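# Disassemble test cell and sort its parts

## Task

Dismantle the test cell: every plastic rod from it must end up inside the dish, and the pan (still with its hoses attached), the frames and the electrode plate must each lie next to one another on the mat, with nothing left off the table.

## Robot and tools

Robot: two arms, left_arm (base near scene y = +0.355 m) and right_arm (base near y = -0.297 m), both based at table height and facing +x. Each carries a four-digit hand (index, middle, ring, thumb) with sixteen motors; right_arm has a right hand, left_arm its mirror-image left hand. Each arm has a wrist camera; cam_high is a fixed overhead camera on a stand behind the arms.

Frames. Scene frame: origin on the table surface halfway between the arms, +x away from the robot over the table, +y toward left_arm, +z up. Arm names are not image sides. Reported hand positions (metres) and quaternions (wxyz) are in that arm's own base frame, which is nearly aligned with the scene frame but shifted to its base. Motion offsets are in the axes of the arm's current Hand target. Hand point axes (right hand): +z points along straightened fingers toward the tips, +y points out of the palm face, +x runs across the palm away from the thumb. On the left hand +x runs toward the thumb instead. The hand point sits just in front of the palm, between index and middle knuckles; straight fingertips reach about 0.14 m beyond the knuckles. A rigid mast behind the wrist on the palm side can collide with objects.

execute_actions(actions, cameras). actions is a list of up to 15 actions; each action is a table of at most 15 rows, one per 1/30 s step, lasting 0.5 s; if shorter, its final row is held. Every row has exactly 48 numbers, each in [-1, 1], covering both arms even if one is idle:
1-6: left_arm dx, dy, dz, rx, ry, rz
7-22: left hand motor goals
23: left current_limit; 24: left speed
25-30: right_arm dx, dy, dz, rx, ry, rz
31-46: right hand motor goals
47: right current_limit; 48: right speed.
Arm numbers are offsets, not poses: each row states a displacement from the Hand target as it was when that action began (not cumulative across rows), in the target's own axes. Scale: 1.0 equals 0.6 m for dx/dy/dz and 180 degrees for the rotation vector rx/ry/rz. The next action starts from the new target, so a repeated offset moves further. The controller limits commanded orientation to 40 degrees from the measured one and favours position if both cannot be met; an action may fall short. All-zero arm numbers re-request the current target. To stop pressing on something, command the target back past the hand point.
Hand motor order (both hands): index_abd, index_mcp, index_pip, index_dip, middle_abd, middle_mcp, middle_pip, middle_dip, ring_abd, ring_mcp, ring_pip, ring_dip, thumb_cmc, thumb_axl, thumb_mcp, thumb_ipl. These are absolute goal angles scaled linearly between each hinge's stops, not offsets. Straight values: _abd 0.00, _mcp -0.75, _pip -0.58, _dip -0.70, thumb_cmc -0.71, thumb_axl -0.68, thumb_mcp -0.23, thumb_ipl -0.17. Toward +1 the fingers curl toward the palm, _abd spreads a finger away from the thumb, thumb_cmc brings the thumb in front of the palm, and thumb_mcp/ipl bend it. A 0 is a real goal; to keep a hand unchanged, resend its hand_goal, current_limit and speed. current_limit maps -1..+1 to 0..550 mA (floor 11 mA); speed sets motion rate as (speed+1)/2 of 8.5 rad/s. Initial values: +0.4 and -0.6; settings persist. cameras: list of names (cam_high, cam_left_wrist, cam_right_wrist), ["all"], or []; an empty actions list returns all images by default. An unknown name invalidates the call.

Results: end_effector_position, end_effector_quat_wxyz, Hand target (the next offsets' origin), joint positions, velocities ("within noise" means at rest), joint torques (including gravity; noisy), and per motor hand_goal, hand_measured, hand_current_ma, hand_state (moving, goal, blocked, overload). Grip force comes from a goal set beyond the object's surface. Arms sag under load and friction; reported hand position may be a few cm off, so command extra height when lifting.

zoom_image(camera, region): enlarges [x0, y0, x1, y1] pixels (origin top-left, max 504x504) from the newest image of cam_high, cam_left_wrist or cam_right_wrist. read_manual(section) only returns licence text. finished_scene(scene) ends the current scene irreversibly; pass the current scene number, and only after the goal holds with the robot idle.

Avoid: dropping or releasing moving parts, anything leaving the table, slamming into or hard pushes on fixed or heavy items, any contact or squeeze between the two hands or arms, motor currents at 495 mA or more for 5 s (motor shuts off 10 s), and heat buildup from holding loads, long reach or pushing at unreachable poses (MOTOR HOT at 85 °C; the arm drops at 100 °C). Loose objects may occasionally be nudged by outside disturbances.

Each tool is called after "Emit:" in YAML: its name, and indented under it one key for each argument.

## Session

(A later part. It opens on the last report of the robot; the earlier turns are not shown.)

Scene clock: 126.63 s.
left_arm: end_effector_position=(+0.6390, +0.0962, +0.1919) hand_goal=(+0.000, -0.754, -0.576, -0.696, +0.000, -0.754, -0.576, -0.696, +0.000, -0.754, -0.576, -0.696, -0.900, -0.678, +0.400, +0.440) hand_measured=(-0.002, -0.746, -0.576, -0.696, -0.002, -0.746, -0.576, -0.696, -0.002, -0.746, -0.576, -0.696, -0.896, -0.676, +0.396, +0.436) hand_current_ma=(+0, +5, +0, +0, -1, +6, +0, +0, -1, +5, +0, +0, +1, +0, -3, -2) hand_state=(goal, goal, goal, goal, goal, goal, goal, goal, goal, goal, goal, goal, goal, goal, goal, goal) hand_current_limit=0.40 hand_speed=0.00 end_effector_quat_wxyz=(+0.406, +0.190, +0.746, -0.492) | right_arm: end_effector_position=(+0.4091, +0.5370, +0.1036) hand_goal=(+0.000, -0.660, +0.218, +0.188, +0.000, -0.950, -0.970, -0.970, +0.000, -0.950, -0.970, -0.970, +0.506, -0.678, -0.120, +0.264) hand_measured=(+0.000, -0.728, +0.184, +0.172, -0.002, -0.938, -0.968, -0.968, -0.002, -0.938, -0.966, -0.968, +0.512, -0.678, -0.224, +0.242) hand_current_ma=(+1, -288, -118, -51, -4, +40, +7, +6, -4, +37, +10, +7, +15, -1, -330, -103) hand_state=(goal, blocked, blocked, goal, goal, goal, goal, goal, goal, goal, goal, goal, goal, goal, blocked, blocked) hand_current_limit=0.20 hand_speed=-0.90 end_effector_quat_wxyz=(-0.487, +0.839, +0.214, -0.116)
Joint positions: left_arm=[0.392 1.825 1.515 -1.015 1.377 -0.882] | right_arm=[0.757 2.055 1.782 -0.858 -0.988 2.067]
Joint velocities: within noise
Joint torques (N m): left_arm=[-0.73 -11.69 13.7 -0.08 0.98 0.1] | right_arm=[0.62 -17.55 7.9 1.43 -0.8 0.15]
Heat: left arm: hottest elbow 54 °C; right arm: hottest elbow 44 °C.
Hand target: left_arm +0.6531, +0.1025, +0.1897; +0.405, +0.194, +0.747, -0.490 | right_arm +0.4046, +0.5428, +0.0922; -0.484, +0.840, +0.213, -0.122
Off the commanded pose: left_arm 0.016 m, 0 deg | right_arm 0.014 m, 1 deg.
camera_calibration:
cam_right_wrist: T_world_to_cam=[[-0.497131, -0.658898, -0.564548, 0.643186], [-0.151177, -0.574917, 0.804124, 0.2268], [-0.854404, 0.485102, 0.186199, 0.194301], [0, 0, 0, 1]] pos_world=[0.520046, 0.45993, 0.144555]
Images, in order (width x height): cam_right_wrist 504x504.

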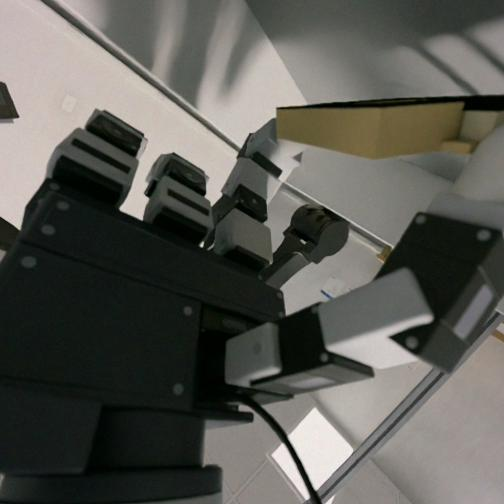

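Emit:
execute_actions:
  actions:
    - [[0,0,0,0,0,0,0,-0.754,-0.576,-0.696,0,-0.754,-0.576,-0.696,0,-0.754,-0.576,-0.696,-0.9,-0.678,0.4,0.44,0.4,0,-0.039,-0.0709,-0.0655,0,0,0,0,-0.66,0.2175,0.188,0,-0.95,-0.97,-0.97,0,-0.95,-0.97,-0.97,0.506,-0.677,-0.12,0.265,0.2,-0.9]]
    - [[0,0,0,0,0,0,0,-0.754,-0.576,-0.696,0,-0.754,-0.576,-0.696,0,-0.754,-0.576,-0.696,-0.9,-0.678,0.4,0.44,0.4,0,-0.039,-0.0709,-0.0655,0,0,0,0,-0.66,0.2175,0.188,0,-0.95,-0.97,-0.97,0,-0.95,-0.97,-0.97,0.506,-0.677,-0.12,0.265,0.2,-0.9]]
  cameras: ["cam_left_wrist","cam_high"]

Emit:
zoom_image:
  camera: "cam_high"
  region: [280, 160, 420, 300]

Emit:
zoom_image:
  camera: "cam_left_wrist"
  region: [130, 200, 260, 330]

Scene clock: 130.80 s.
left_arm: end_effector_position=(+0.6390, +0.0962, +0.1919) hand_goal=(+0.000, -0.754, -0.576, -0.696, +0.000, -0.754, -0.576, -0.696, +0.000, -0.754, -0.576, -0.696, -0.900, -0.678, +0.400, +0.440) hand_measured=(-0.002, -0.746, -0.576, -0.696, -0.002, -0.746, -0.576, -0.696, -0.002, -0.746, -0.576, -0.696, -0.896, -0.676, +0.396, +0.436) hand_current_ma=(+0, +5, +0, +0, -1, +6, +0, +0, -1, +5, +0, +0, +1, +0, -3, -2) hand_state=(goal, goal, goal, goal, goal, goal, goal, goal, goal, goal, goal, goal, goal, goal, goal, goal) hand_current_limit=0.40 hand_speed=0.00 end_effector_quat_wxyz=(+0.406, +0.190, +0.746, -0.492) | right_arm: end_effector_position=(+0.3707, +0.5011, +0.2064) hand_goal=(+0.000, -0.660, +0.218, +0.188, +0.000, -0.950, -0.970, -0.970, +0.000, -0.950, -0.970, -0.970, +0.506, -0.678, -0.120, +0.264) hand_measured=(+0.000, -0.728, +0.184, +0.172, -0.002, -0.938, -0.968, -0.968, -0.002, -0.938, -0.966, -0.968, +0.512, -0.678, -0.224, +0.242) hand_current_ma=(+1, -288, -118, -51, -4, +40, +7, +6, -4, +37, +10, +7, +15, -1, -330, -103) hand_state=(goal, blocked, blocked, goal, goal, goal, goal, goal, goal, goal, goal, goal, goal, goal, blocked, blocked) hand_current_limit=0.20 hand_speed=-0.90 end_effector_quat_wxyz=(-0.485, +0.839, +0.215, -0.123)
Joint positions: left_arm=[0.392 1.825 1.515 -1.015 1.377 -0.882] | right_arm=[0.757 1.868 1.768 -1.053 -0.992 2.056]
Joint torques (N m): left_arm=[-0.67 -11.58 13.71 -0.08 0.97 0.11] | right_arm=[-0.91 -16.67 8.59 0.62 -0.95 -0.04]
Heat: left arm: hottest elbow 54 °C; right arm: hottest elbow 44 °C.
Hand target: left_arm +0.6531, +0.1025, +0.1897; +0.405, +0.194, +0.747, -0.490 | right_arm +0.3755, +0.4981, +0.2051; -0.484, +0.840, +0.213, -0.123
Off the commanded pose: left_arm 0.016 m, 0 deg | right_arm 0.006 m, 0 deg.
camera_calibration:
cam_left_wrist: T_world_to_cam=[[0.0440381, -0.230341, 0.972113, -0.218155], [-0.902598, 0.407919, 0.137545, 0.45443], [-0.428225, -0.883485, -0.189942, 0.51554], [0, 0, 0, 1]] pos_world=[0.640542, 0.219851, 0.247489]
Images, in order (width x height): cam_high 504x504, cam_left_wrist 504x504.

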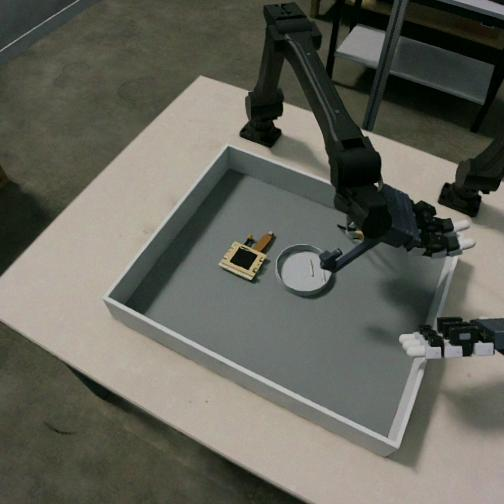

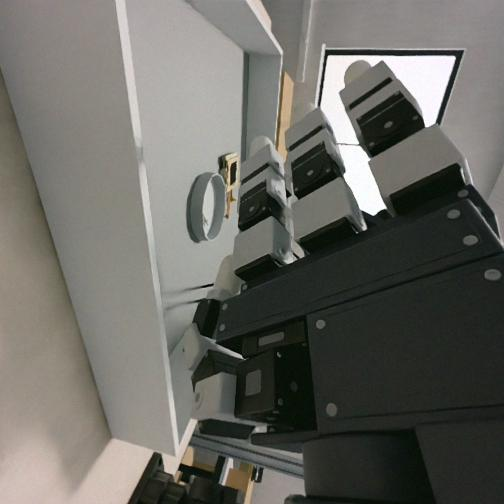

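Scaled by 3.600 from the camera's 504x504 image, which has a finer 720x720 frame.

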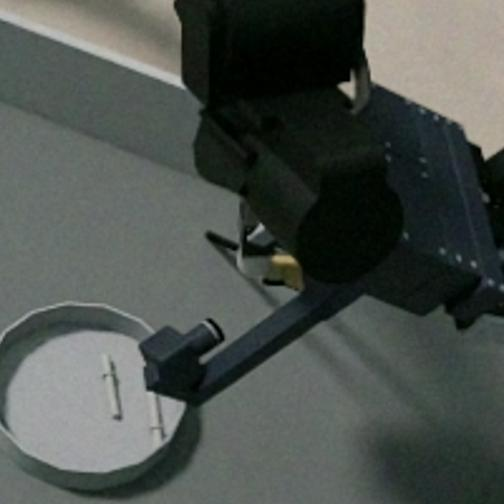

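Scaled by 3.877 from the camera's 504x504 image, which has a finer 720x720 frame.

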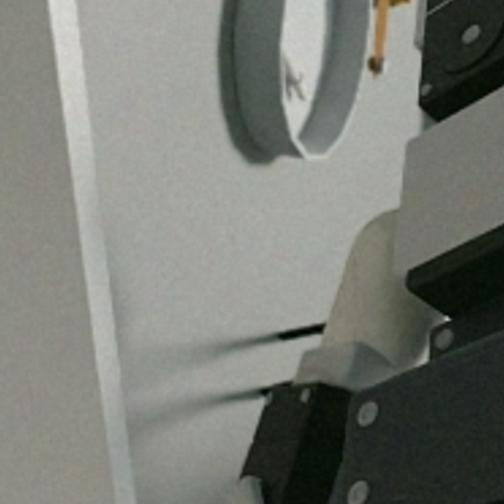

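Emit:
execute_actions:
  actions:
    - [[0,0,0,0,0,0,0,-0.754,-0.576,-0.696,0,-0.754,-0.576,-0.696,0,-0.754,-0.576,-0.696,-0.9,-0.678,0.4,0.44,0.4,0,0.075,0.1458,0.1009,0,0,0,0,-0.66,0.2175,0.188,0,-0.95,-0.97,-0.97,0,-0.95,-0.97,-0.97,0.506,-0.677,-0.12,0.265,0.2,-0.9]]
  cameras: ["cam_left_wrist","cam_high"]

Emit:
zoom_image:
  camera: "cam_high"
  region: [280, 160, 420, 300]

Emit:
zoom_image:
  camera: "cam_left_wrist"
  region: [130, 200, 260, 330]

Scene clock: 132.37 s.
left_arm: end_effector_position=(+0.6390, +0.0962, +0.1919) hand_goal=(+0.000, -0.754, -0.576, -0.696, +0.000, -0.754, -0.576, -0.696, +0.000, -0.754, -0.576, -0.696, -0.900, -0.678, +0.400, +0.440) hand_measured=(-0.002, -0.746, -0.576, -0.696, -0.002, -0.746, -0.576, -0.696, -0.002, -0.746, -0.576, -0.696, -0.896, -0.676, +0.396, +0.436) hand_current_ma=(+0, +5, +0, +0, -1, +6, +0, +0, -1, +5, +0, +0, +1, +0, -3, -2) hand_state=(goal, goal, goal, goal, goal, goal, goal, goal, goal, goal, goal, goal, goal, goal, goal, goal) hand_current_limit=0.40 hand_speed=0.00 end_effector_quat_wxyz=(+0.406, +0.190, +0.746, -0.492) | right_arm: end_effector_position=(+0.3978, +0.5217, +0.0914) hand_goal=(+0.000, -0.660, +0.218, +0.188, +0.000, -0.950, -0.970, -0.970, +0.000, -0.950, -0.970, -0.970, +0.506, -0.678, -0.120, +0.264) hand_measured=(+0.000, -0.728, +0.184, +0.172, -0.002, -0.938, -0.968, -0.968, -0.002, -0.938, -0.966, -0.968, +0.512, -0.678, -0.224, +0.242) hand_current_ma=(+1, -288, -118, -51, -4, +40, +7, +6, -4, +37, +10, +7, +13, -1, -330, -103) hand_state=(goal, blocked, blocked, goal, goal, goal, goal, goal, goal, goal, goal, goal, goal, goal, blocked, blocked) hand_current_limit=0.20 hand_speed=-0.90 end_effector_quat_wxyz=(-0.477, +0.843, +0.208, -0.138)
Joint positions: left_arm=[0.392 1.825 1.515 -1.015 1.377 -0.882] | right_arm=[0.752 2.05 1.747 -0.899 -0.996 2.041]
Joint torques (N m): left_arm=[-0.67 -11.69 13.71 -0.08 0.97 0.11] | right_arm=[-0.85 -18.2 9.78 1.2 -0.91 0.04]
Heat: left arm: hottest elbow 54 °C; right arm: hottest elbow 44 °C.
Hand target: left_arm +0.6531, +0.1025, +0.1897; +0.405, +0.194, +0.747, -0.490 | right_arm +0.4110, +0.5271, +0.0992; -0.484, +0.840, +0.213, -0.123
Off the commanded pose: left_arm 0.016 m, 0 deg | right_arm 0.016 m, 2 deg.
camera_calibration:
cam_left_wrist: T_world_to_cam=[[0.0440381, -0.230341, 0.972113, -0.218155], [-0.902598, 0.407919, 0.137545, 0.45443], [-0.428225, -0.883485, -0.189942, 0.51554], [0, 0, 0, 1]] pos_world=[0.640542, 0.219851, 0.247489]
Images, in order (width x height): cam_high 504x504, cam_left_wrist 504x504.

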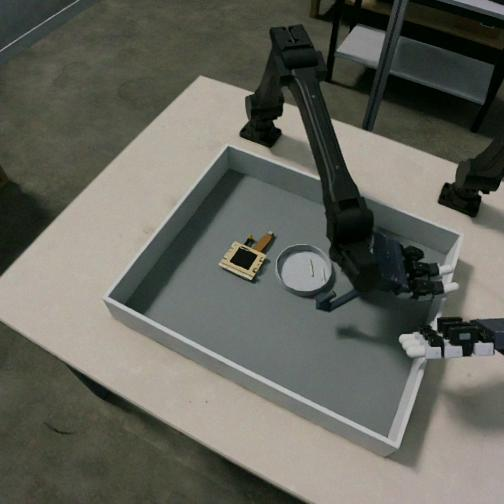

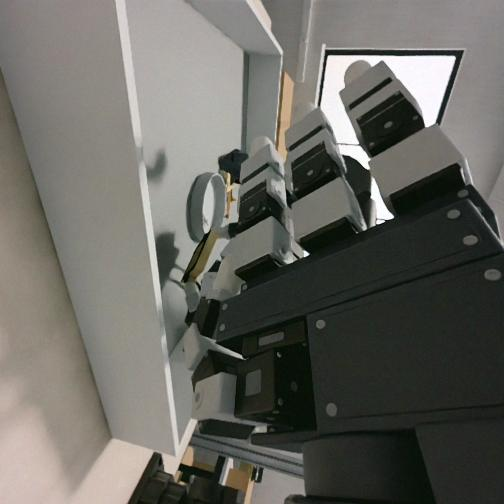

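Scaled by 3.600 from the camera's 504x504 image, which has a finer 720x720 frame.

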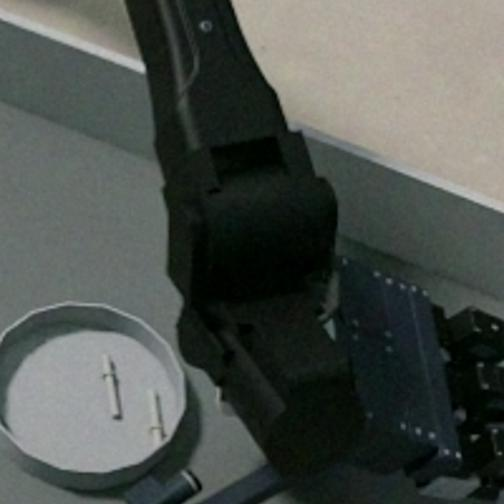

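Scaled by 3.877 from the camera's 504x504 image, which has a finer 720x720 frame.

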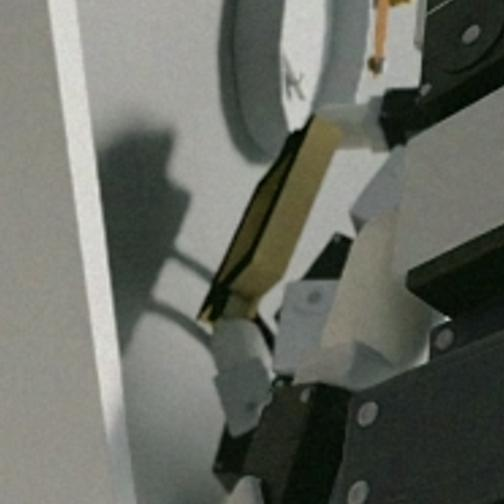

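Emit:
execute_actions:
  actions:
    - [[0,0,0,0,0,0,0,-0.754,-0.576,-0.696,0,-0.754,-0.576,-0.696,0,-0.754,-0.576,-0.696,-0.9,-0.678,0.4,0.44,0.4,0,0.0389,0.0752,0.0498,0,0,0,0,-0.66,0.2175,0.188,0,-0.95,-0.97,-0.97,0,-0.95,-0.97,-0.97,0.506,-0.677,-0.12,0.265,0.2,-0.9]]
  cameras: ["cam_left_wrist","cam_high"]

Emit:
zoom_image:
  camera: "cam_high"
  region: [280, 180, 440, 340]

Emit:
zoom_image:
  camera: "cam_left_wrist"
  region: [130, 200, 260, 330]

Scene clock: 133.77 s.
left_arm: end_effector_position=(+0.6390, +0.0962, +0.1919) hand_goal=(+0.000, -0.754, -0.576, -0.696, +0.000, -0.754, -0.576, -0.696, +0.000, -0.754, -0.576, -0.696, -0.900, -0.678, +0.400, +0.440) hand_measured=(-0.002, -0.746, -0.576, -0.696, -0.002, -0.746, -0.576, -0.696, -0.002, -0.746, -0.576, -0.696, -0.896, -0.676, +0.396, +0.436) hand_current_ma=(+0, +5, +0, +0, -1, +6, +0, +0, -1, +5, +0, +0, +1, +0, -3, -2) hand_state=(goal, goal, goal, goal, goal, goal, goal, goal, goal, goal, goal, goal, goal, goal, goal, goal) hand_current_limit=0.40 hand_speed=0.00 end_effector_quat_wxyz=(+0.406, +0.190, +0.746, -0.492) | right_arm: end_effector_position=(+0.4127, +0.5325, +0.0519) hand_goal=(+0.000, -0.660, +0.218, +0.188, +0.000, -0.950, -0.970, -0.970, +0.000, -0.950, -0.970, -0.970, +0.506, -0.678, -0.120, +0.264) hand_measured=(+0.000, -0.728, +0.184, +0.174, -0.002, -0.938, -0.968, -0.968, -0.006, -0.952, -0.980, -0.972, +0.510, -0.678, -0.224, +0.242) hand_current_ma=(+1, -281, -118, -46, -4, +41, +7, +6, -12, -7, -29, -2, +12, -1, -330, -103) hand_state=(goal, blocked, blocked, goal, goal, goal, goal, goal, goal, goal, goal, goal, goal, goal, blocked, blocked) hand_current_limit=0.20 hand_speed=-0.90 end_effector_quat_wxyz=(-0.482, +0.840, +0.211, -0.133)
Joint positions: left_arm=[0.392 1.825 1.515 -1.015 1.377 -0.882] | right_arm=[0.747 2.127 1.764 -0.828 -1.004 2.036]
Joint torques (N m): left_arm=[-0.73 -11.69 13.71 -0.06 0.98 0.1] | right_arm=[-0.79 -16.56 10.93 1.21 -0.61 0.04]
Heat: left arm: hottest elbow 54 °C; right arm: hottest elbow 45 °C.
Hand target: left_arm +0.6531, +0.1025, +0.1897; +0.405, +0.194, +0.747, -0.490 | right_arm +0.4298, +0.5411, +0.0450; -0.484, +0.840, +0.213, -0.123
Off the commanded pose: left_arm 0.016 m, 0 deg | right_arm 0.020 m, 1 deg.
camera_calibration:
cam_left_wrist: T_world_to_cam=[[0.0440381, -0.230341, 0.972113, -0.218155], [-0.902598, 0.407919, 0.137545, 0.45443], [-0.428225, -0.883485, -0.189942, 0.51554], [0, 0, 0, 1]] pos_world=[0.640542, 0.219851, 0.247489]
Images, in order (width x height): cam_high 504x504, cam_left_wrist 504x504.

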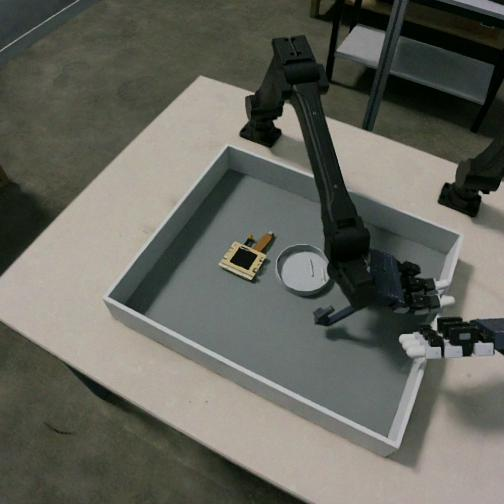

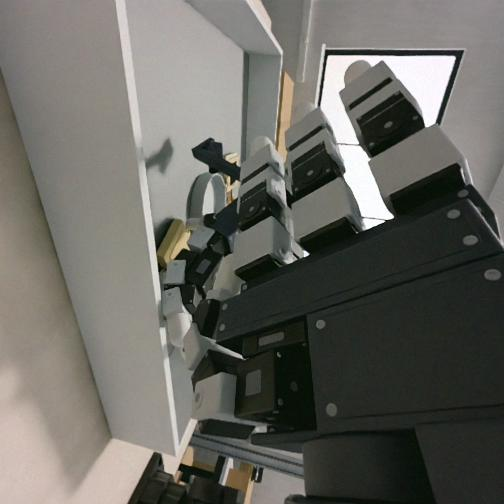

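Scaled by 3.150 from the camera's 504x504 image, which has a finer 720x720 frame.

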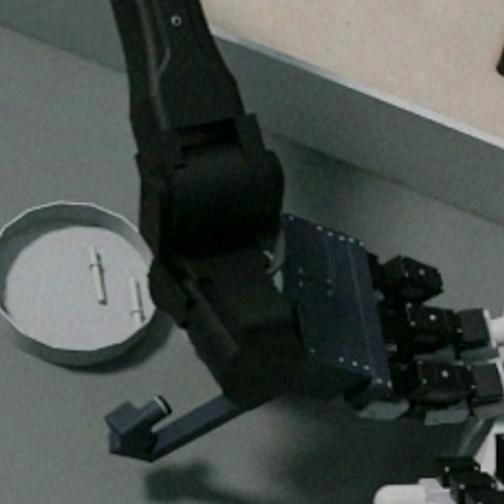

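Scaled by 3.877 from the camera's 504x504 image, which has a finer 720x720 frame.

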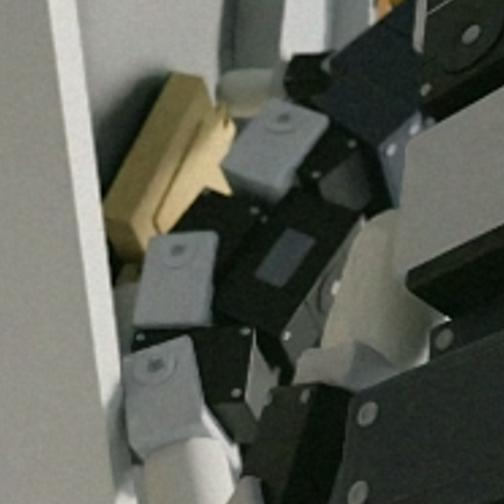

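Emit:
execute_actions:
  actions:
    - [[-0.0547,0.0973,-0.038,0,0,0,0,-0.754,-0.576,-0.696,0,-0.754,-0.576,-0.696,0,-0.754,-0.576,-0.696,-0.9,-0.678,0.4,0.44,0.4,0,0,0,0,0,0,0,0,-0.66,0.2175,0.188,0,-0.95,-0.97,-0.97,0,-0.95,-0.97,-0.97,0.506,-0.677,-0.12,0.265,0.2,-0.9]]
  cameras: ["cam_left_wrist","cam_high"]

Emit:
zoom_image:
  camera: "cam_high"
  region: [340, 220, 500, 380]

Emit:
zoom_image:
  camera: "cam_left_wrist"
  region: [130, 200, 260, 330]

Scene clock: 136.27 s.
left_arm: end_effector_position=(+0.6898, +0.1497, +0.1909) hand_goal=(+0.000, -0.754, -0.576, -0.696, +0.000, -0.754, -0.576, -0.696, +0.000, -0.754, -0.576, -0.696, -0.900, -0.678, +0.400, +0.440) hand_measured=(-0.002, -0.746, -0.576, -0.696, -0.002, -0.746, -0.576, -0.696, -0.002, -0.746, -0.576, -0.696, -0.896, -0.676, +0.396, +0.436) hand_current_ma=(+0, +5, +0, +0, -1, +6, +0, +0, -1, +5, +0, +0, +1, +0, -3, -2) hand_state=(goal, goal, goal, goal, goal, goal, goal, goal, goal, goal, goal, goal, goal, goal, goal, goal) hand_current_limit=0.40 hand_speed=0.00 end_effector_quat_wxyz=(+0.415, +0.180, +0.749, -0.484) | right_arm: end_effector_position=(+0.4127, +0.5325, +0.0519) hand_goal=(+0.000, -0.660, +0.218, +0.188, +0.000, -0.950, -0.970, -0.970, +0.000, -0.950, -0.970, -0.970, +0.506, -0.678, -0.120, +0.264) hand_measured=(+0.000, -0.728, +0.184, +0.174, -0.002, -0.938, -0.968, -0.968, -0.006, -0.952, -0.980, -0.972, +0.510, -0.678, -0.224, +0.242) hand_current_ma=(+1, -281, -118, -46, -4, +41, +7, +6, -12, -7, -29, -2, +12, -1, -330, -103) hand_state=(goal, blocked, blocked, goal, goal, goal, goal, goal, goal, goal, goal, goal, goal, goal, blocked, blocked) hand_current_limit=0.20 hand_speed=-0.90 end_effector_quat_wxyz=(-0.482, +0.840, +0.211, -0.133)
Joint positions: left_arm=[0.437 1.998 1.777 -1.161 1.378 -0.818] | right_arm=[0.747 2.127 1.764 -0.828 -1.004 2.036]
Joint torques (N m): left_arm=[-1.03 -13.86 13.74 -0.12 1.16 0.11] | right_arm=[-0.73 -16.56 11.04 1.16 -0.61 0.04]
Heat: left arm: hottest elbow 54 °C; right arm: hottest elbow 46 °C.
Hand target: left_arm +0.7034, +0.1521, +0.1866; +0.405, +0.194, +0.747, -0.490 | right_arm +0.4298, +0.5411, +0.0450; -0.484, +0.840, +0.213, -0.123
Off the commanded pose: left_arm 0.014 m, 2 deg | right_arm 0.020 m, 1 deg.
camera_calibration:
cam_left_wrist: T_world_to_cam=[[0.0473618, -0.232221, 0.971509, -0.209054], [-0.915788, 0.378272, 0.135064, 0.49251], [-0.39886, -0.896094, -0.194749, 0.566866], [0, 0, 0, 1]] pos_world=[0.687036, 0.273116, 0.246974]
Images, in order (width x height): cam_high 504x504, cam_left_wrist 504x504.

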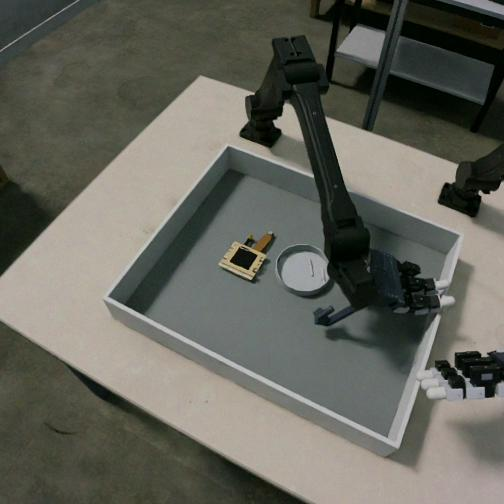

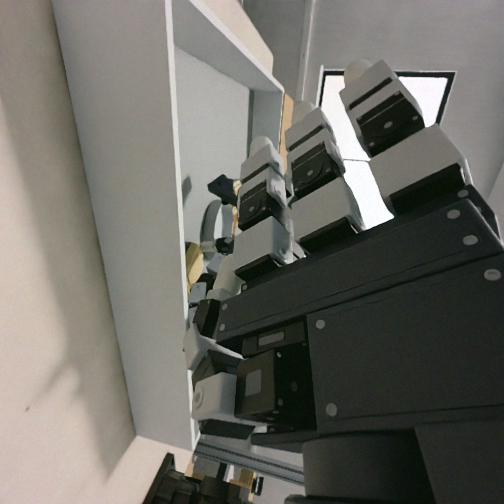

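Scaled by 3.150 from the camera's 504x504 image, which has a finer 720x720 frame.

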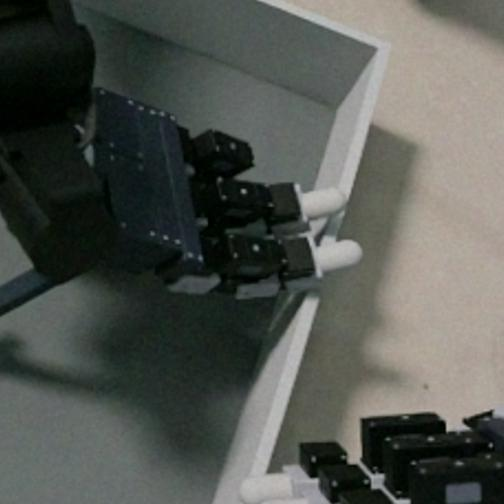

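Scaled by 3.877 from the camera's 504x504 image, which has a finer 720x720 frame.

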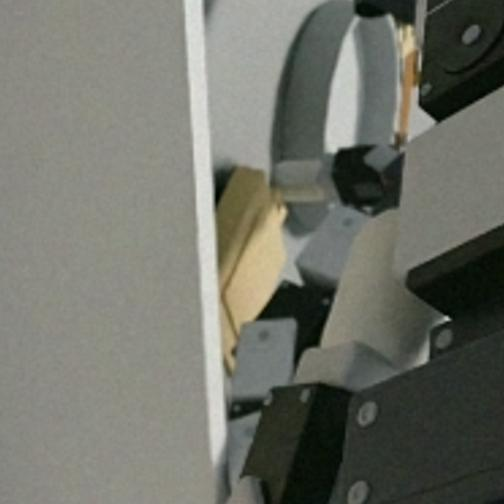

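Emit:
execute_actions:
  actions:
    - [[0,0,0,0,0,0,0,-0.754,-0.576,-0.696,0,-0.754,-0.576,-0.696,0,-0.754,-0.576,-0.696,-0.9,-0.678,0.4,0.44,0.4,0,0.0128,0.038,0.001,0,0,0,0,-0.66,0.2175,0.188,0,-0.95,-0.97,-0.97,0,-0.95,-0.97,-0.97,0.506,-0.677,-0.12,0.265,0.2,-0.9]]
  cameras: ["cam_left_wrist","cam_high","cam_right_wrist"]

Emit:
zoom_image:
  camera: "cam_high"
  region: [300, 220, 460, 380]

Emit:
zoom_image:
  camera: "cam_left_wrist"
  region: [150, 200, 260, 310]

Scene clock: 138.40 s.
left_arm: end_effector_position=(+0.6902, +0.1488, +0.1928) hand_goal=(+0.000, -0.754, -0.576, -0.696, +0.000, -0.754, -0.576, -0.696, +0.000, -0.754, -0.576, -0.696, -0.900, -0.678, +0.400, +0.440) hand_measured=(-0.002, -0.746, -0.576, -0.696, -0.002, -0.746, -0.576, -0.696, -0.002, -0.746, -0.576, -0.696, -0.896, -0.676, +0.396, +0.436) hand_current_ma=(+0, +5, +0, +0, -1, +6, +0, +0, -1, +5, +0, +0, +1, +0, -3, -2) hand_state=(goal, goal, goal, goal, goal, goal, goal, goal, goal, goal, goal, goal, goal, goal, goal, goal) hand_current_limit=0.40 hand_speed=0.00 end_effector_quat_wxyz=(+0.408, +0.188, +0.748, -0.488) | right_arm: end_effector_position=(+0.4202, +0.5320, +0.0487) hand_goal=(+0.000, -0.660, +0.218, +0.188, +0.000, -0.950, -0.970, -0.970, +0.000, -0.950, -0.970, -0.970, +0.506, -0.678, -0.120, +0.264) hand_measured=(+0.000, -0.728, +0.184, +0.174, -0.002, -0.938, -0.968, -0.968, -0.006, -0.958, -0.980, -0.972, +0.502, -0.678, -0.224, +0.242) hand_current_ma=(-1, -281, -118, -43, -4, +41, +7, +6, -13, -22, -29, -2, -9, -1, -330, -103) hand_state=(goal, blocked, blocked, goal, goal, goal, goal, goal, goal, goal, goal, goal, goal, goal, blocked, blocked) hand_current_limit=0.20 hand_speed=-0.90 end_effector_quat_wxyz=(-0.488, +0.836, +0.213, -0.131)
Joint positions: left_arm=[0.437 2.029 1.836 -1.303 1.378 -0.705] | right_arm=[0.736 2.141 1.776 -0.828 -1.016 2.021]
Joint torques (N m): left_arm=[-0.97 -13.92 13.74 -0.28 1.16 0.09] | right_arm=[-1.38 -15.21 10.76 1.17 -0.37 -0.12]
Heat: left arm: hottest elbow 55 °C; right arm: hottest elbow 46 °C.
Hand target: left_arm +0.7034, +0.1521, +0.1866; +0.405, +0.194, +0.747, -0.490 | right_arm +0.4419, +0.5352, +0.0252; -0.484, +0.840, +0.213, -0.123
Off the commanded pose: left_arm 0.015 m, 1 deg | right_arm 0.032 m, 1 deg.
camera_calibration:
cam_left_wrist: T_world_to_cam=[[0.0460387, -0.234572, 0.971008, -0.20968], [-0.906977, 0.397566, 0.139045, 0.483299], [-0.418656, -0.887084, -0.194448, 0.578943], [0, 0, 0, 1]] pos_world=[0.690372, 0.272243, 0.248975]
cam_right_wrist: T_world_to_cam=[[-0.504007, -0.667703, -0.547859, 0.621228], [-0.121141, -0.573396, 0.810272, 0.255964], [-0.855162, 0.474751, 0.208109, 0.221194], [0, 0, 0, 1]] pos_world=[0.533268, 0.456553, 0.0869125]

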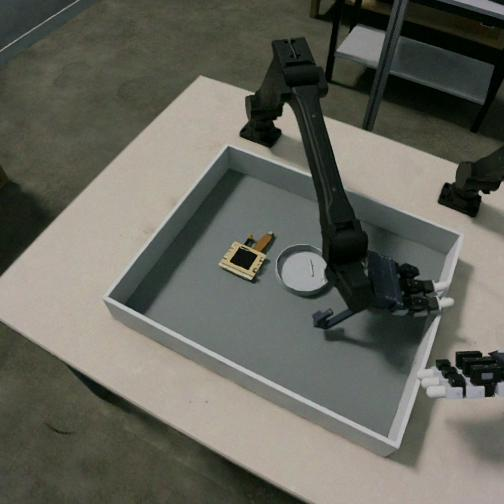

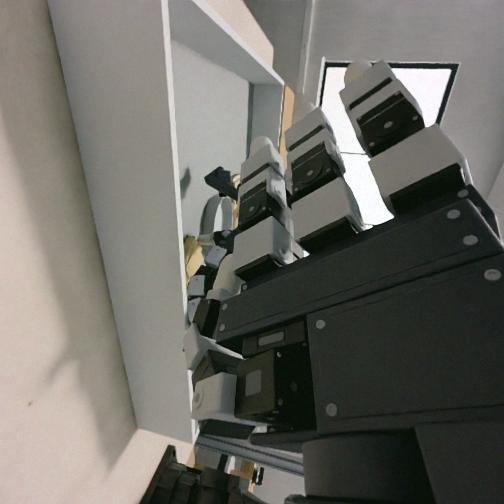

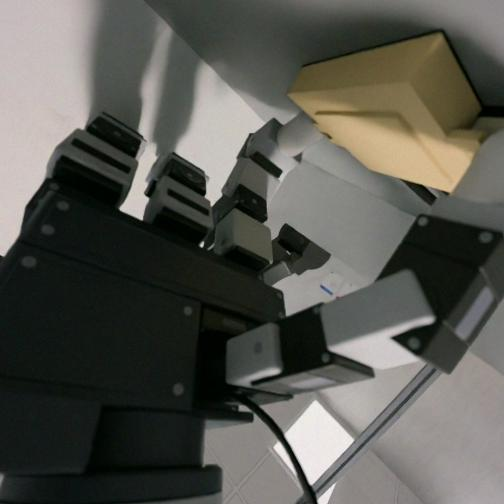

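Scaled by 3.150 from the camera's 504x504 image, which has a finer 720x720 frame.

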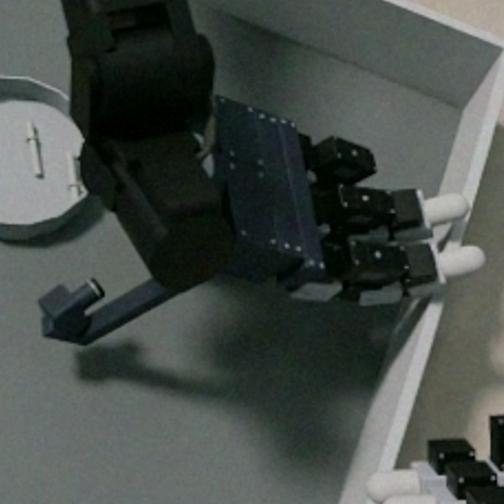

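Scaled by 4.582 from the camera's 504x504 image, which has a finer 720x720 frame.

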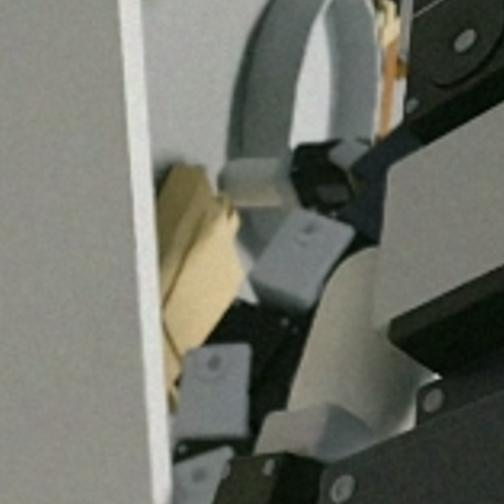

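Emit:
execute_actions:
  actions:
    - [[-0.028,-0.1507,0.0205,0,0,0,0,-0.754,-0.576,-0.696,0,-0.754,-0.576,-0.696,0,-0.754,-0.576,-0.696,-0.9,-0.678,0.4,0.44,0.4,0,0,0,0,0,0,0,0,-0.66,0.2175,0.188,0,-0.95,-0.97,-0.97,0,-0.95,-0.97,-0.97,0.506,-0.677,-0.12,0.265,0.2,-0.9]]
  cameras: ["cam_left_wrist"]

Emit:
zoom_image:
  camera: "cam_left_wrist"
  region: [60, 160, 240, 340]

Scene clock: 142.23 s.
left_arm: end_effector_position=(+0.6550, +0.1004, +0.2570) hand_goal=(+0.000, -0.754, -0.576, -0.696, +0.000, -0.754, -0.576, -0.696, +0.000, -0.754, -0.576, -0.696, -0.900, -0.678, +0.400, +0.440) hand_measured=(-0.002, -0.746, -0.576, -0.696, -0.002, -0.746, -0.576, -0.696, -0.002, -0.746, -0.576, -0.696, -0.896, -0.676, +0.396, +0.436) hand_current_ma=(+0, +5, +0, +0, -1, +6, +0, +0, -1, +5, +0, +0, +1, +0, -3, -2) hand_state=(goal, goal, goal, goal, goal, goal, goal, goal, goal, goal, goal, goal, goal, goal, goal, goal) hand_current_limit=0.40 hand_speed=0.00 end_effector_quat_wxyz=(+0.406, +0.200, +0.744, -0.491) | right_arm: end_effector_position=(+0.4202, +0.5320, +0.0487) hand_goal=(+0.000, -0.660, +0.218, +0.188, +0.000, -0.950, -0.970, -0.970, +0.000, -0.950, -0.970, -0.970, +0.506, -0.678, -0.120, +0.264) hand_measured=(+0.000, -0.728, +0.184, +0.174, -0.002, -0.938, -0.968, -0.968, -0.006, -0.958, -0.980, -0.972, +0.502, -0.678, -0.224, +0.242) hand_current_ma=(-1, -281, -118, -43, -4, +41, +7, +6, -13, -22, -29, -2, -9, -1, -330, -103) hand_state=(goal, blocked, blocked, goal, goal, goal, goal, goal, goal, goal, goal, goal, goal, goal, blocked, blocked) hand_current_limit=0.20 hand_speed=-0.90 end_effector_quat_wxyz=(-0.488, +0.836, +0.213, -0.131)
Joint positions: left_arm=[0.39 1.841 1.713 -1.243 1.378 -0.822] | right_arm=[0.736 2.141 1.776 -0.828 -1.016 2.021]
Joint torques (N m): left_arm=[-0.56 -14.21 9.62 1.06 1.01 -0.06] | right_arm=[-1.44 -15.38 10.78 1.18 -0.37 -0.12]
Heat: left arm: hottest elbow 56 °C; right arm: hottest elbow 47 °C.
Hand target: left_arm +0.6563, +0.1030, +0.2495; +0.405, +0.194, +0.747, -0.490 | right_arm +0.4419, +0.5352, +0.0252; -0.484, +0.840, +0.213, -0.123
Off the commanded pose: left_arm 0.008 m, 1 deg | right_arm 0.032 m, 1 deg.
camera_calibration:
cam_left_wrist: T_world_to_cam=[[0.0300372, -0.237102, 0.97102, -0.271089], [-0.898256, 0.419721, 0.130273, 0.455901], [-0.438445, -0.876138, -0.200371, 0.547064], [0, 0, 0, 1]] pos_world=[0.657516, 0.223676, 0.313457]
Images, in order (width x height): cam_left_wrist 504x504.

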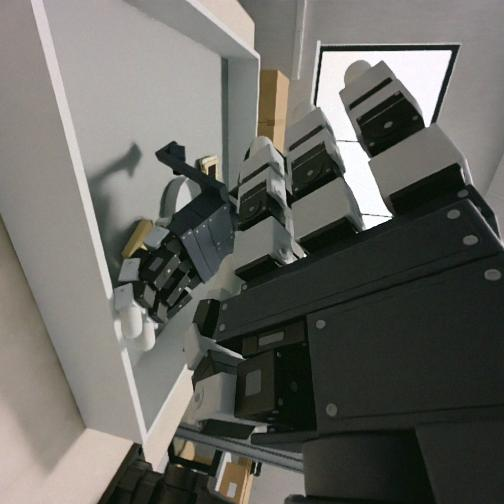

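Scaled by 2.800 from the camera's 504x504 image, which has a finer 720x720 frame.

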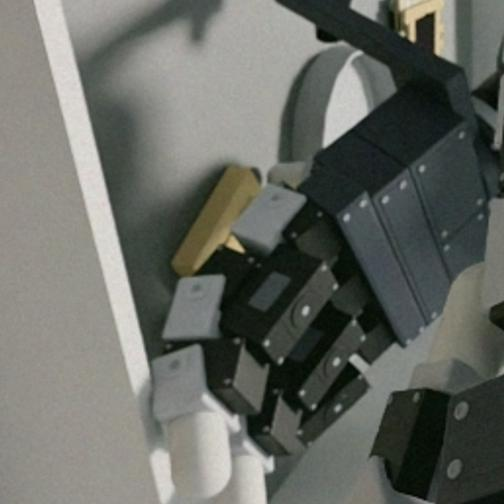

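Emit:
execute_actions:
  actions:
    - [[0,0,0,0,0,0,0,-0.754,-0.576,-0.696,0,-0.754,-0.576,-0.696,0,-0.754,-0.576,-0.696,-0.9,-0.678,0.4,0.44,0.4,0,0,0.0216,0.0125,0,0,0,0,-0.66,0.2175,0.188,0,-0.95,-0.97,-0.97,0,-0.95,-0.97,-0.97,0.506,-0.677,-0.12,0.265,0.2,-0.9]]
  cameras: ["cam_left_wrist","cam_right_wrist"]

Emit:
zoom_image:
  camera: "cam_left_wrist"
  region: [90, 190, 190, 290]

Scene clock: 144.47 s.
left_arm: end_effector_position=(+0.6563, +0.1012, +0.2542) hand_goal=(+0.000, -0.754, -0.576, -0.696, +0.000, -0.754, -0.576, -0.696, +0.000, -0.754, -0.576, -0.696, -0.900, -0.678, +0.400, +0.440) hand_measured=(-0.002, -0.746, -0.576, -0.696, -0.002, -0.746, -0.576, -0.696, -0.002, -0.746, -0.576, -0.696, -0.896, -0.676, +0.396, +0.436) hand_current_ma=(+0, +5, +0, +0, -1, +6, +0, +0, -1, +5, +0, +0, +1, +0, -3, -2) hand_state=(goal, goal, goal, goal, goal, goal, goal, goal, goal, goal, goal, goal, goal, goal, goal, goal) hand_current_limit=0.40 hand_speed=0.00 end_effector_quat_wxyz=(+0.406, +0.197, +0.745, -0.491) | right_arm: end_effector_position=(+0.4223, +0.5329, +0.0481) hand_goal=(+0.000, -0.660, +0.218, +0.188, +0.000, -0.950, -0.970, -0.970, +0.000, -0.950, -0.970, -0.970, +0.506, -0.678, -0.120, +0.264) hand_measured=(+0.000, -0.728, +0.184, +0.174, -0.002, -0.938, -0.968, -0.968, -0.006, -0.956, -0.980, -0.972, +0.492, -0.682, -0.224, +0.242) hand_current_ma=(-1, -281, -118, -43, -4, +41, +7, +6, -13, -20, -29, -2, -46, -11, -330, -103) hand_state=(goal, blocked, blocked, goal, goal, goal, goal, goal, goal, goal, goal, goal, goal, goal, blocked, blocked) hand_current_limit=0.20 hand_speed=-0.90 end_effector_quat_wxyz=(-0.490, +0.835, +0.214, -0.128)
Joint positions: left_arm=[0.39 1.841 1.705 -1.214 1.377 -0.847] | right_arm=[0.735 2.142 1.776 -0.819 -1.017 2.021]
Joint torques (N m): left_arm=[-0.56 -14.68 9.39 1.1 0.97 -0.07] | right_arm=[-1.38 -14.51 9.55 1.85 -0.35 -0.13]
Heat: left arm: hottest elbow 56 °C; right arm: hottest elbow 48 °C.
Hand target: left_arm +0.6563, +0.1030, +0.2497; +0.405, +0.194, +0.747, -0.490 | right_arm +0.4420, +0.5353, +0.0103; -0.485, +0.840, +0.213, -0.122
Off the commanded pose: left_arm 0.005 m, 0 deg | right_arm 0.043 m, 1 deg.
camera_calibration:
cam_left_wrist: T_world_to_cam=[[0.0339533, -0.235127, 0.971371, -0.271034], [-0.899899, 0.415622, 0.132059, 0.458195], [-0.434774, -0.87862, -0.197479, 0.544867], [0, 0, 0, 1]] pos_world=[0.658426, 0.224568, 0.310366]
cam_right_wrist: T_world_to_cam=[[-0.501603, -0.66398, -0.55455, 0.61985], [-0.126056, -0.578086, 0.80618, 0.262053], [-0.855865, 0.474286, 0.206271, 0.223299], [0, 0, 0, 1]] pos_world=[0.535066, 0.457149, 0.0864159]
Images, in order (width x height): cam_left_wrist 504x504, cam_right_wrist 504x504.

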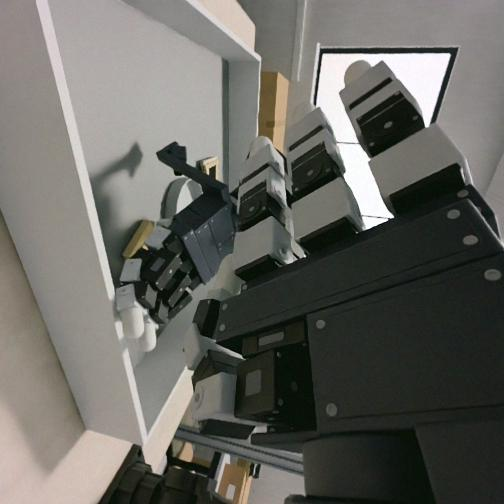

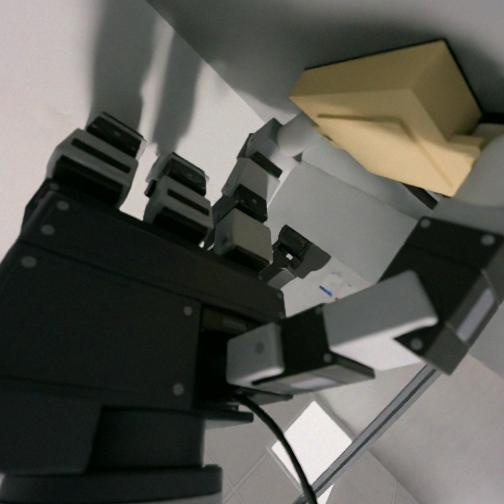

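Scaled by 5.040 from the camera's 504x504 image, which has a finer 720x720 frame.

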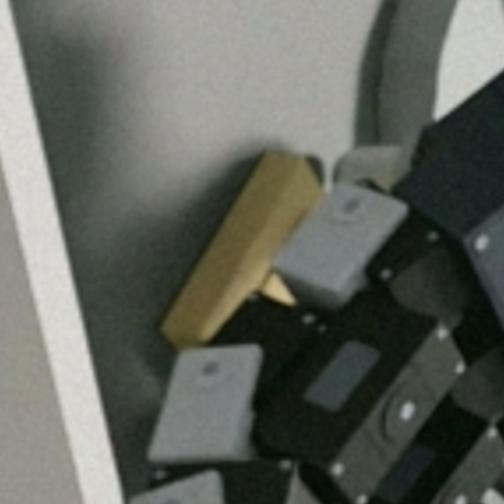

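Emit:
zoom_image:
  camera: "cam_right_wrist"
  region: [260, 20, 504, 240]

Scaled by 2.066 from the camera's 504x504 image, which has a finer 720x720 frame.

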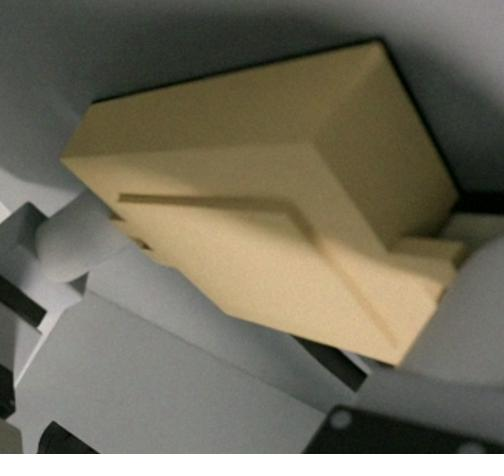

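Emit:
execute_actions:
  actions:
    - [[0,0,0,0,0,0,0,-0.754,-0.576,-0.696,0,-0.754,-0.576,-0.696,0,-0.754,-0.576,-0.696,-0.9,-0.678,0.4,0.44,0.4,0,-0.02,-0.13,-0.08,0,0,0,0,-0.66,0.2175,0.188,0,-0.95,-0.97,-0.97,0,-0.95,-0.97,-0.97,0.506,-0.677,-0.12,0.265,0.2,-0.9]]
  cameras: ["cam_left_wrist","cam_right_wrist"]

Emit:
zoom_image:
  camera: "cam_left_wrist"
  region: [90, 190, 200, 300]

Emit:
zoom_image:
  camera: "cam_right_wrist"
  region: [240, 40, 504, 304]

Scene clock: 148.17 s.
left_arm: end_effector_position=(+0.6563, +0.1012, +0.2541) hand_goal=(+0.000, -0.754, -0.576, -0.696, +0.000, -0.754, -0.576, -0.696, +0.000, -0.754, -0.576, -0.696, -0.900, -0.678, +0.400, +0.440) hand_measured=(-0.002, -0.746, -0.576, -0.696, -0.002, -0.746, -0.576, -0.696, -0.002, -0.746, -0.576, -0.696, -0.896, -0.676, +0.396, +0.436) hand_current_ma=(+0, +5, +0, +0, -1, +6, +0, +0, -1, +5, +0, +0, +1, +0, -3, -2) hand_state=(goal, goal, goal, goal, goal, goal, goal, goal, goal, goal, goal, goal, goal, goal, goal, goal) hand_current_limit=0.40 hand_speed=0.00 end_effector_quat_wxyz=(+0.406, +0.196, +0.745, -0.491) | right_arm: end_effector_position=(+0.4154, +0.5208, +0.0790) hand_goal=(+0.000, -0.660, +0.218, +0.188, +0.000, -0.950, -0.970, -0.970, +0.000, -0.950, -0.970, -0.970, +0.506, -0.678, -0.120, +0.264) hand_measured=(+0.000, -0.728, +0.184, +0.174, -0.002, -0.938, -0.968, -0.968, -0.002, -0.944, -0.970, -0.972, +0.508, -0.680, -0.224, +0.242) hand_current_ma=(-1, -281, -119, -45, -4, +41, +7, +6, -5, +20, -1, -2, +7, -3, -330, -103) hand_state=(goal, blocked, blocked, goal, goal, goal, goal, goal, goal, goal, goal, goal, goal, goal, blocked, blocked) hand_current_limit=0.20 hand_speed=-0.90 end_effector_quat_wxyz=(-0.475, +0.844, +0.203, -0.144)
Joint positions: left_arm=[0.39 1.841 1.705 -1.213 1.377 -0.848] | right_arm=[0.731 2.108 1.81 -0.947 -1.006 2.012]
Joint torques (N m): left_arm=[-0.56 -14.74 9.37 1.11 0.97 -0.07] | right_arm=[-0.97 -19.9 11.12 0.47 -0.82 -0.02]
Heat: left arm: hottest elbow 55 °C; right arm: hottest elbow 48 °C.
Hand target: left_arm +0.6564, +0.1030, +0.2497; +0.405, +0.194, +0.747, -0.490 | right_arm +0.4325, +0.5273, +0.1017; -0.484, +0.840, +0.213, -0.123
Off the commanded pose: left_arm 0.005 m, 0 deg | right_arm 0.029 m, 3 deg.
camera_calibration:
cam_left_wrist: T_world_to_cam=[[0.0347053, -0.234792, 0.971426, -0.271527], [-0.899883, 0.415493, 0.132573, 0.458067], [-0.434748, -0.878771, -0.196865, 0.544673], [0, 0, 0, 1]] pos_world=[0.658426, 0.224567, 0.310268]
cam_right_wrist: T_world_to_cam=[[-0.519474, -0.685412, -0.510252, 0.640532], [-0.103002, -0.542562, 0.833677, 0.199043], [-0.848255, 0.485631, 0.211248, 0.207285], [0, 0, 0, 1]] pos_world=[0.529072, 0.446358, 0.117106]
Images, in order (width x height): cam_left_wrist 504x504, cam_right_wrist 504x504.

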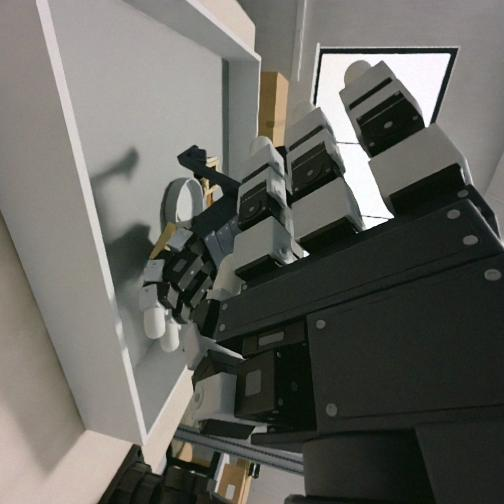

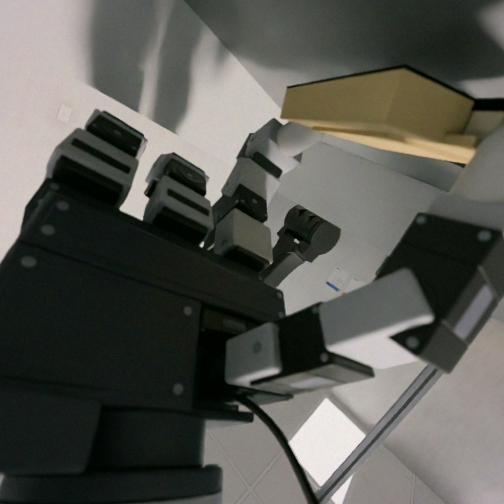

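Scaled by 4.582 from the camera's 504x504 image, which has a finer 720x720 frame.

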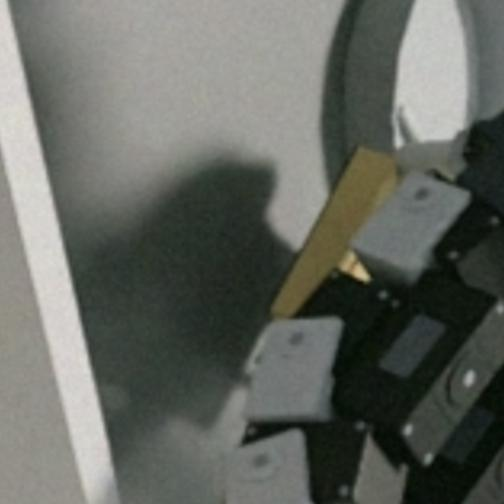

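Scaled by 1.909 from the camera's 504x504 image, which has a finer 720x720 frame.

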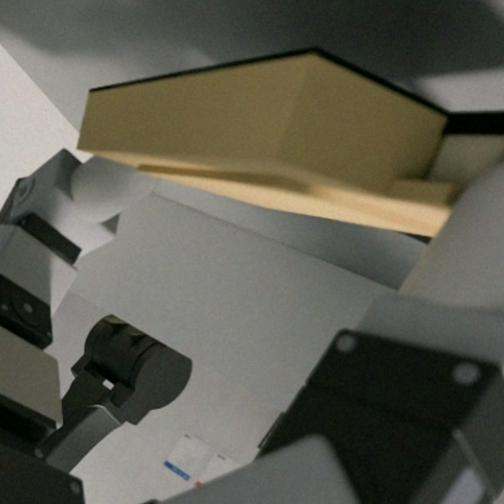

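Emit:
execute_actions:
  actions:
    - [[0,0,0,0,0,0,0,-0.754,-0.576,-0.696,0,-0.754,-0.576,-0.696,0,-0.754,-0.576,-0.696,-0.9,-0.678,0.4,0.44,0.4,0,0,-0.0866,-0.0502,0,0,0,0,-0.66,0.2175,0.188,0,-0.95,-0.97,-0.97,0,-0.95,-0.97,-0.97,0.506,-0.677,-0.12,0.265,0.2,-0.9]]
  cameras: ["cam_left_wrist","cam_high"]

Emit:
zoom_image:
  camera: "cam_left_wrist"
  region: [100, 180, 260, 340]

Emit:
zoom_image:
  camera: "cam_high"
  region: [290, 200, 400, 310]

Scene clock: 151.97 s.
left_arm: end_effector_position=(+0.6563, +0.1012, +0.2541) hand_goal=(+0.000, -0.754, -0.576, -0.696, +0.000, -0.754, -0.576, -0.696, +0.000, -0.754, -0.576, -0.696, -0.900, -0.678, +0.400, +0.440) hand_measured=(-0.002, -0.746, -0.576, -0.696, -0.002, -0.746, -0.576, -0.696, -0.002, -0.746, -0.576, -0.696, -0.896, -0.676, +0.396, +0.436) hand_current_ma=(+0, +5, +0, +0, -1, +6, +0, +0, -1, +5, +0, +0, +1, +0, -3, -2) hand_state=(goal, goal, goal, goal, goal, goal, goal, goal, goal, goal, goal, goal, goal, goal, goal, goal) hand_current_limit=0.40 hand_speed=0.00 end_effector_quat_wxyz=(+0.406, +0.196, +0.745, -0.491) | right_arm: end_effector_position=(+0.4184, +0.5231, +0.1493) hand_goal=(+0.000, -0.660, +0.218, +0.188, +0.000, -0.950, -0.970, -0.970, +0.000, -0.950, -0.970, -0.970, +0.506, -0.678, -0.120, +0.264) hand_measured=(+0.000, -0.728, +0.184, +0.174, -0.002, -0.938, -0.968, -0.968, -0.002, -0.942, -0.970, -0.972, +0.510, -0.680, -0.224, +0.242) hand_current_ma=(-1, -281, -119, -45, -4, +41, +7, +6, -5, +23, +0, -2, +10, -3, -330, -103) hand_state=(goal, blocked, blocked, goal, goal, goal, goal, goal, goal, goal, goal, goal, goal, goal, blocked, blocked) hand_current_limit=0.20 hand_speed=-0.90 end_effector_quat_wxyz=(-0.478, +0.842, +0.207, -0.136)
Joint positions: left_arm=[0.39 1.841 1.705 -1.213 1.377 -0.848] | right_arm=[0.731 2.061 1.921 -1.085 -1.004 2.011]
Joint torques (N m): left_arm=[-0.56 -14.74 9.37 1.13 0.98 -0.07] | right_arm=[-0.91 -18.43 11.32 0.54 -0.9 -0.01]
Heat: left arm: hottest elbow 54 °C; right arm: hottest elbow 48 °C.
Hand target: left_arm +0.6564, +0.1030, +0.2497; +0.405, +0.194, +0.747, -0.490 | right_arm +0.4325, +0.5272, +0.1616; -0.484, +0.840, +0.213, -0.123
Off the commanded pose: left_arm 0.005 m, 0 deg | right_arm 0.019 m, 2 deg.
camera_calibration:
cam_left_wrist: T_world_to_cam=[[0.0347053, -0.234792, 0.971426, -0.271527], [-0.899883, 0.415493, 0.132573, 0.458067], [-0.434748, -0.878771, -0.196865, 0.544673], [0, 0, 0, 1]] pos_world=[0.658426, 0.224567, 0.310268]
Images, in order (width x height): cam_high 504x504, cam_left_wrist 504x504.

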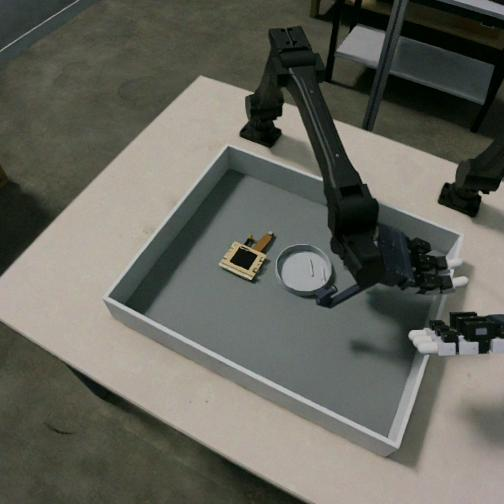

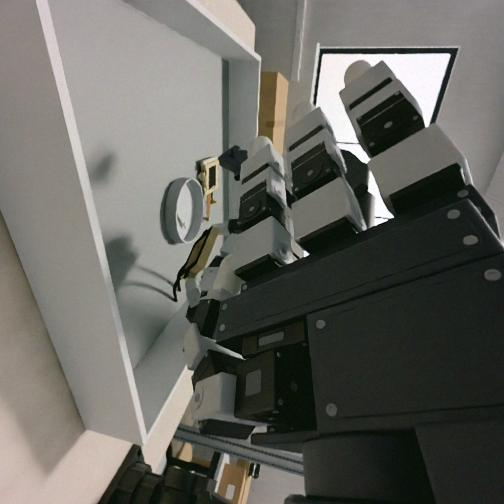

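Scaled by 3.150 from the camera's 504x504 image, which has a finer 720x720 frame.

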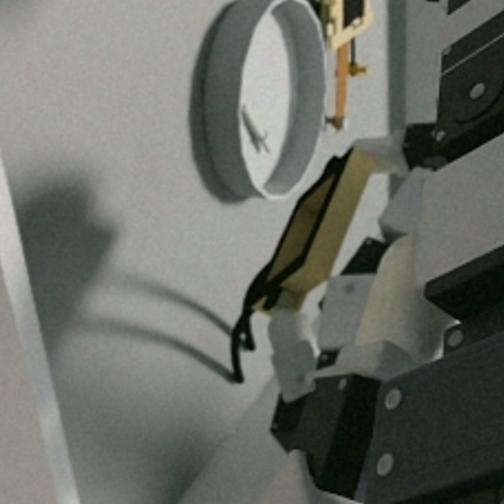

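Scaled by 4.582 from the camera's 504x504 image, which has a finer 720x720 frame.

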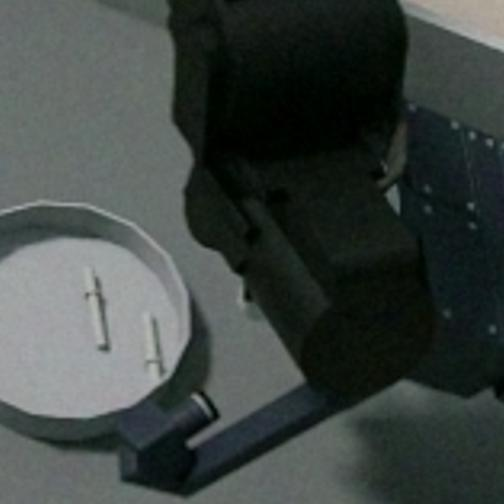

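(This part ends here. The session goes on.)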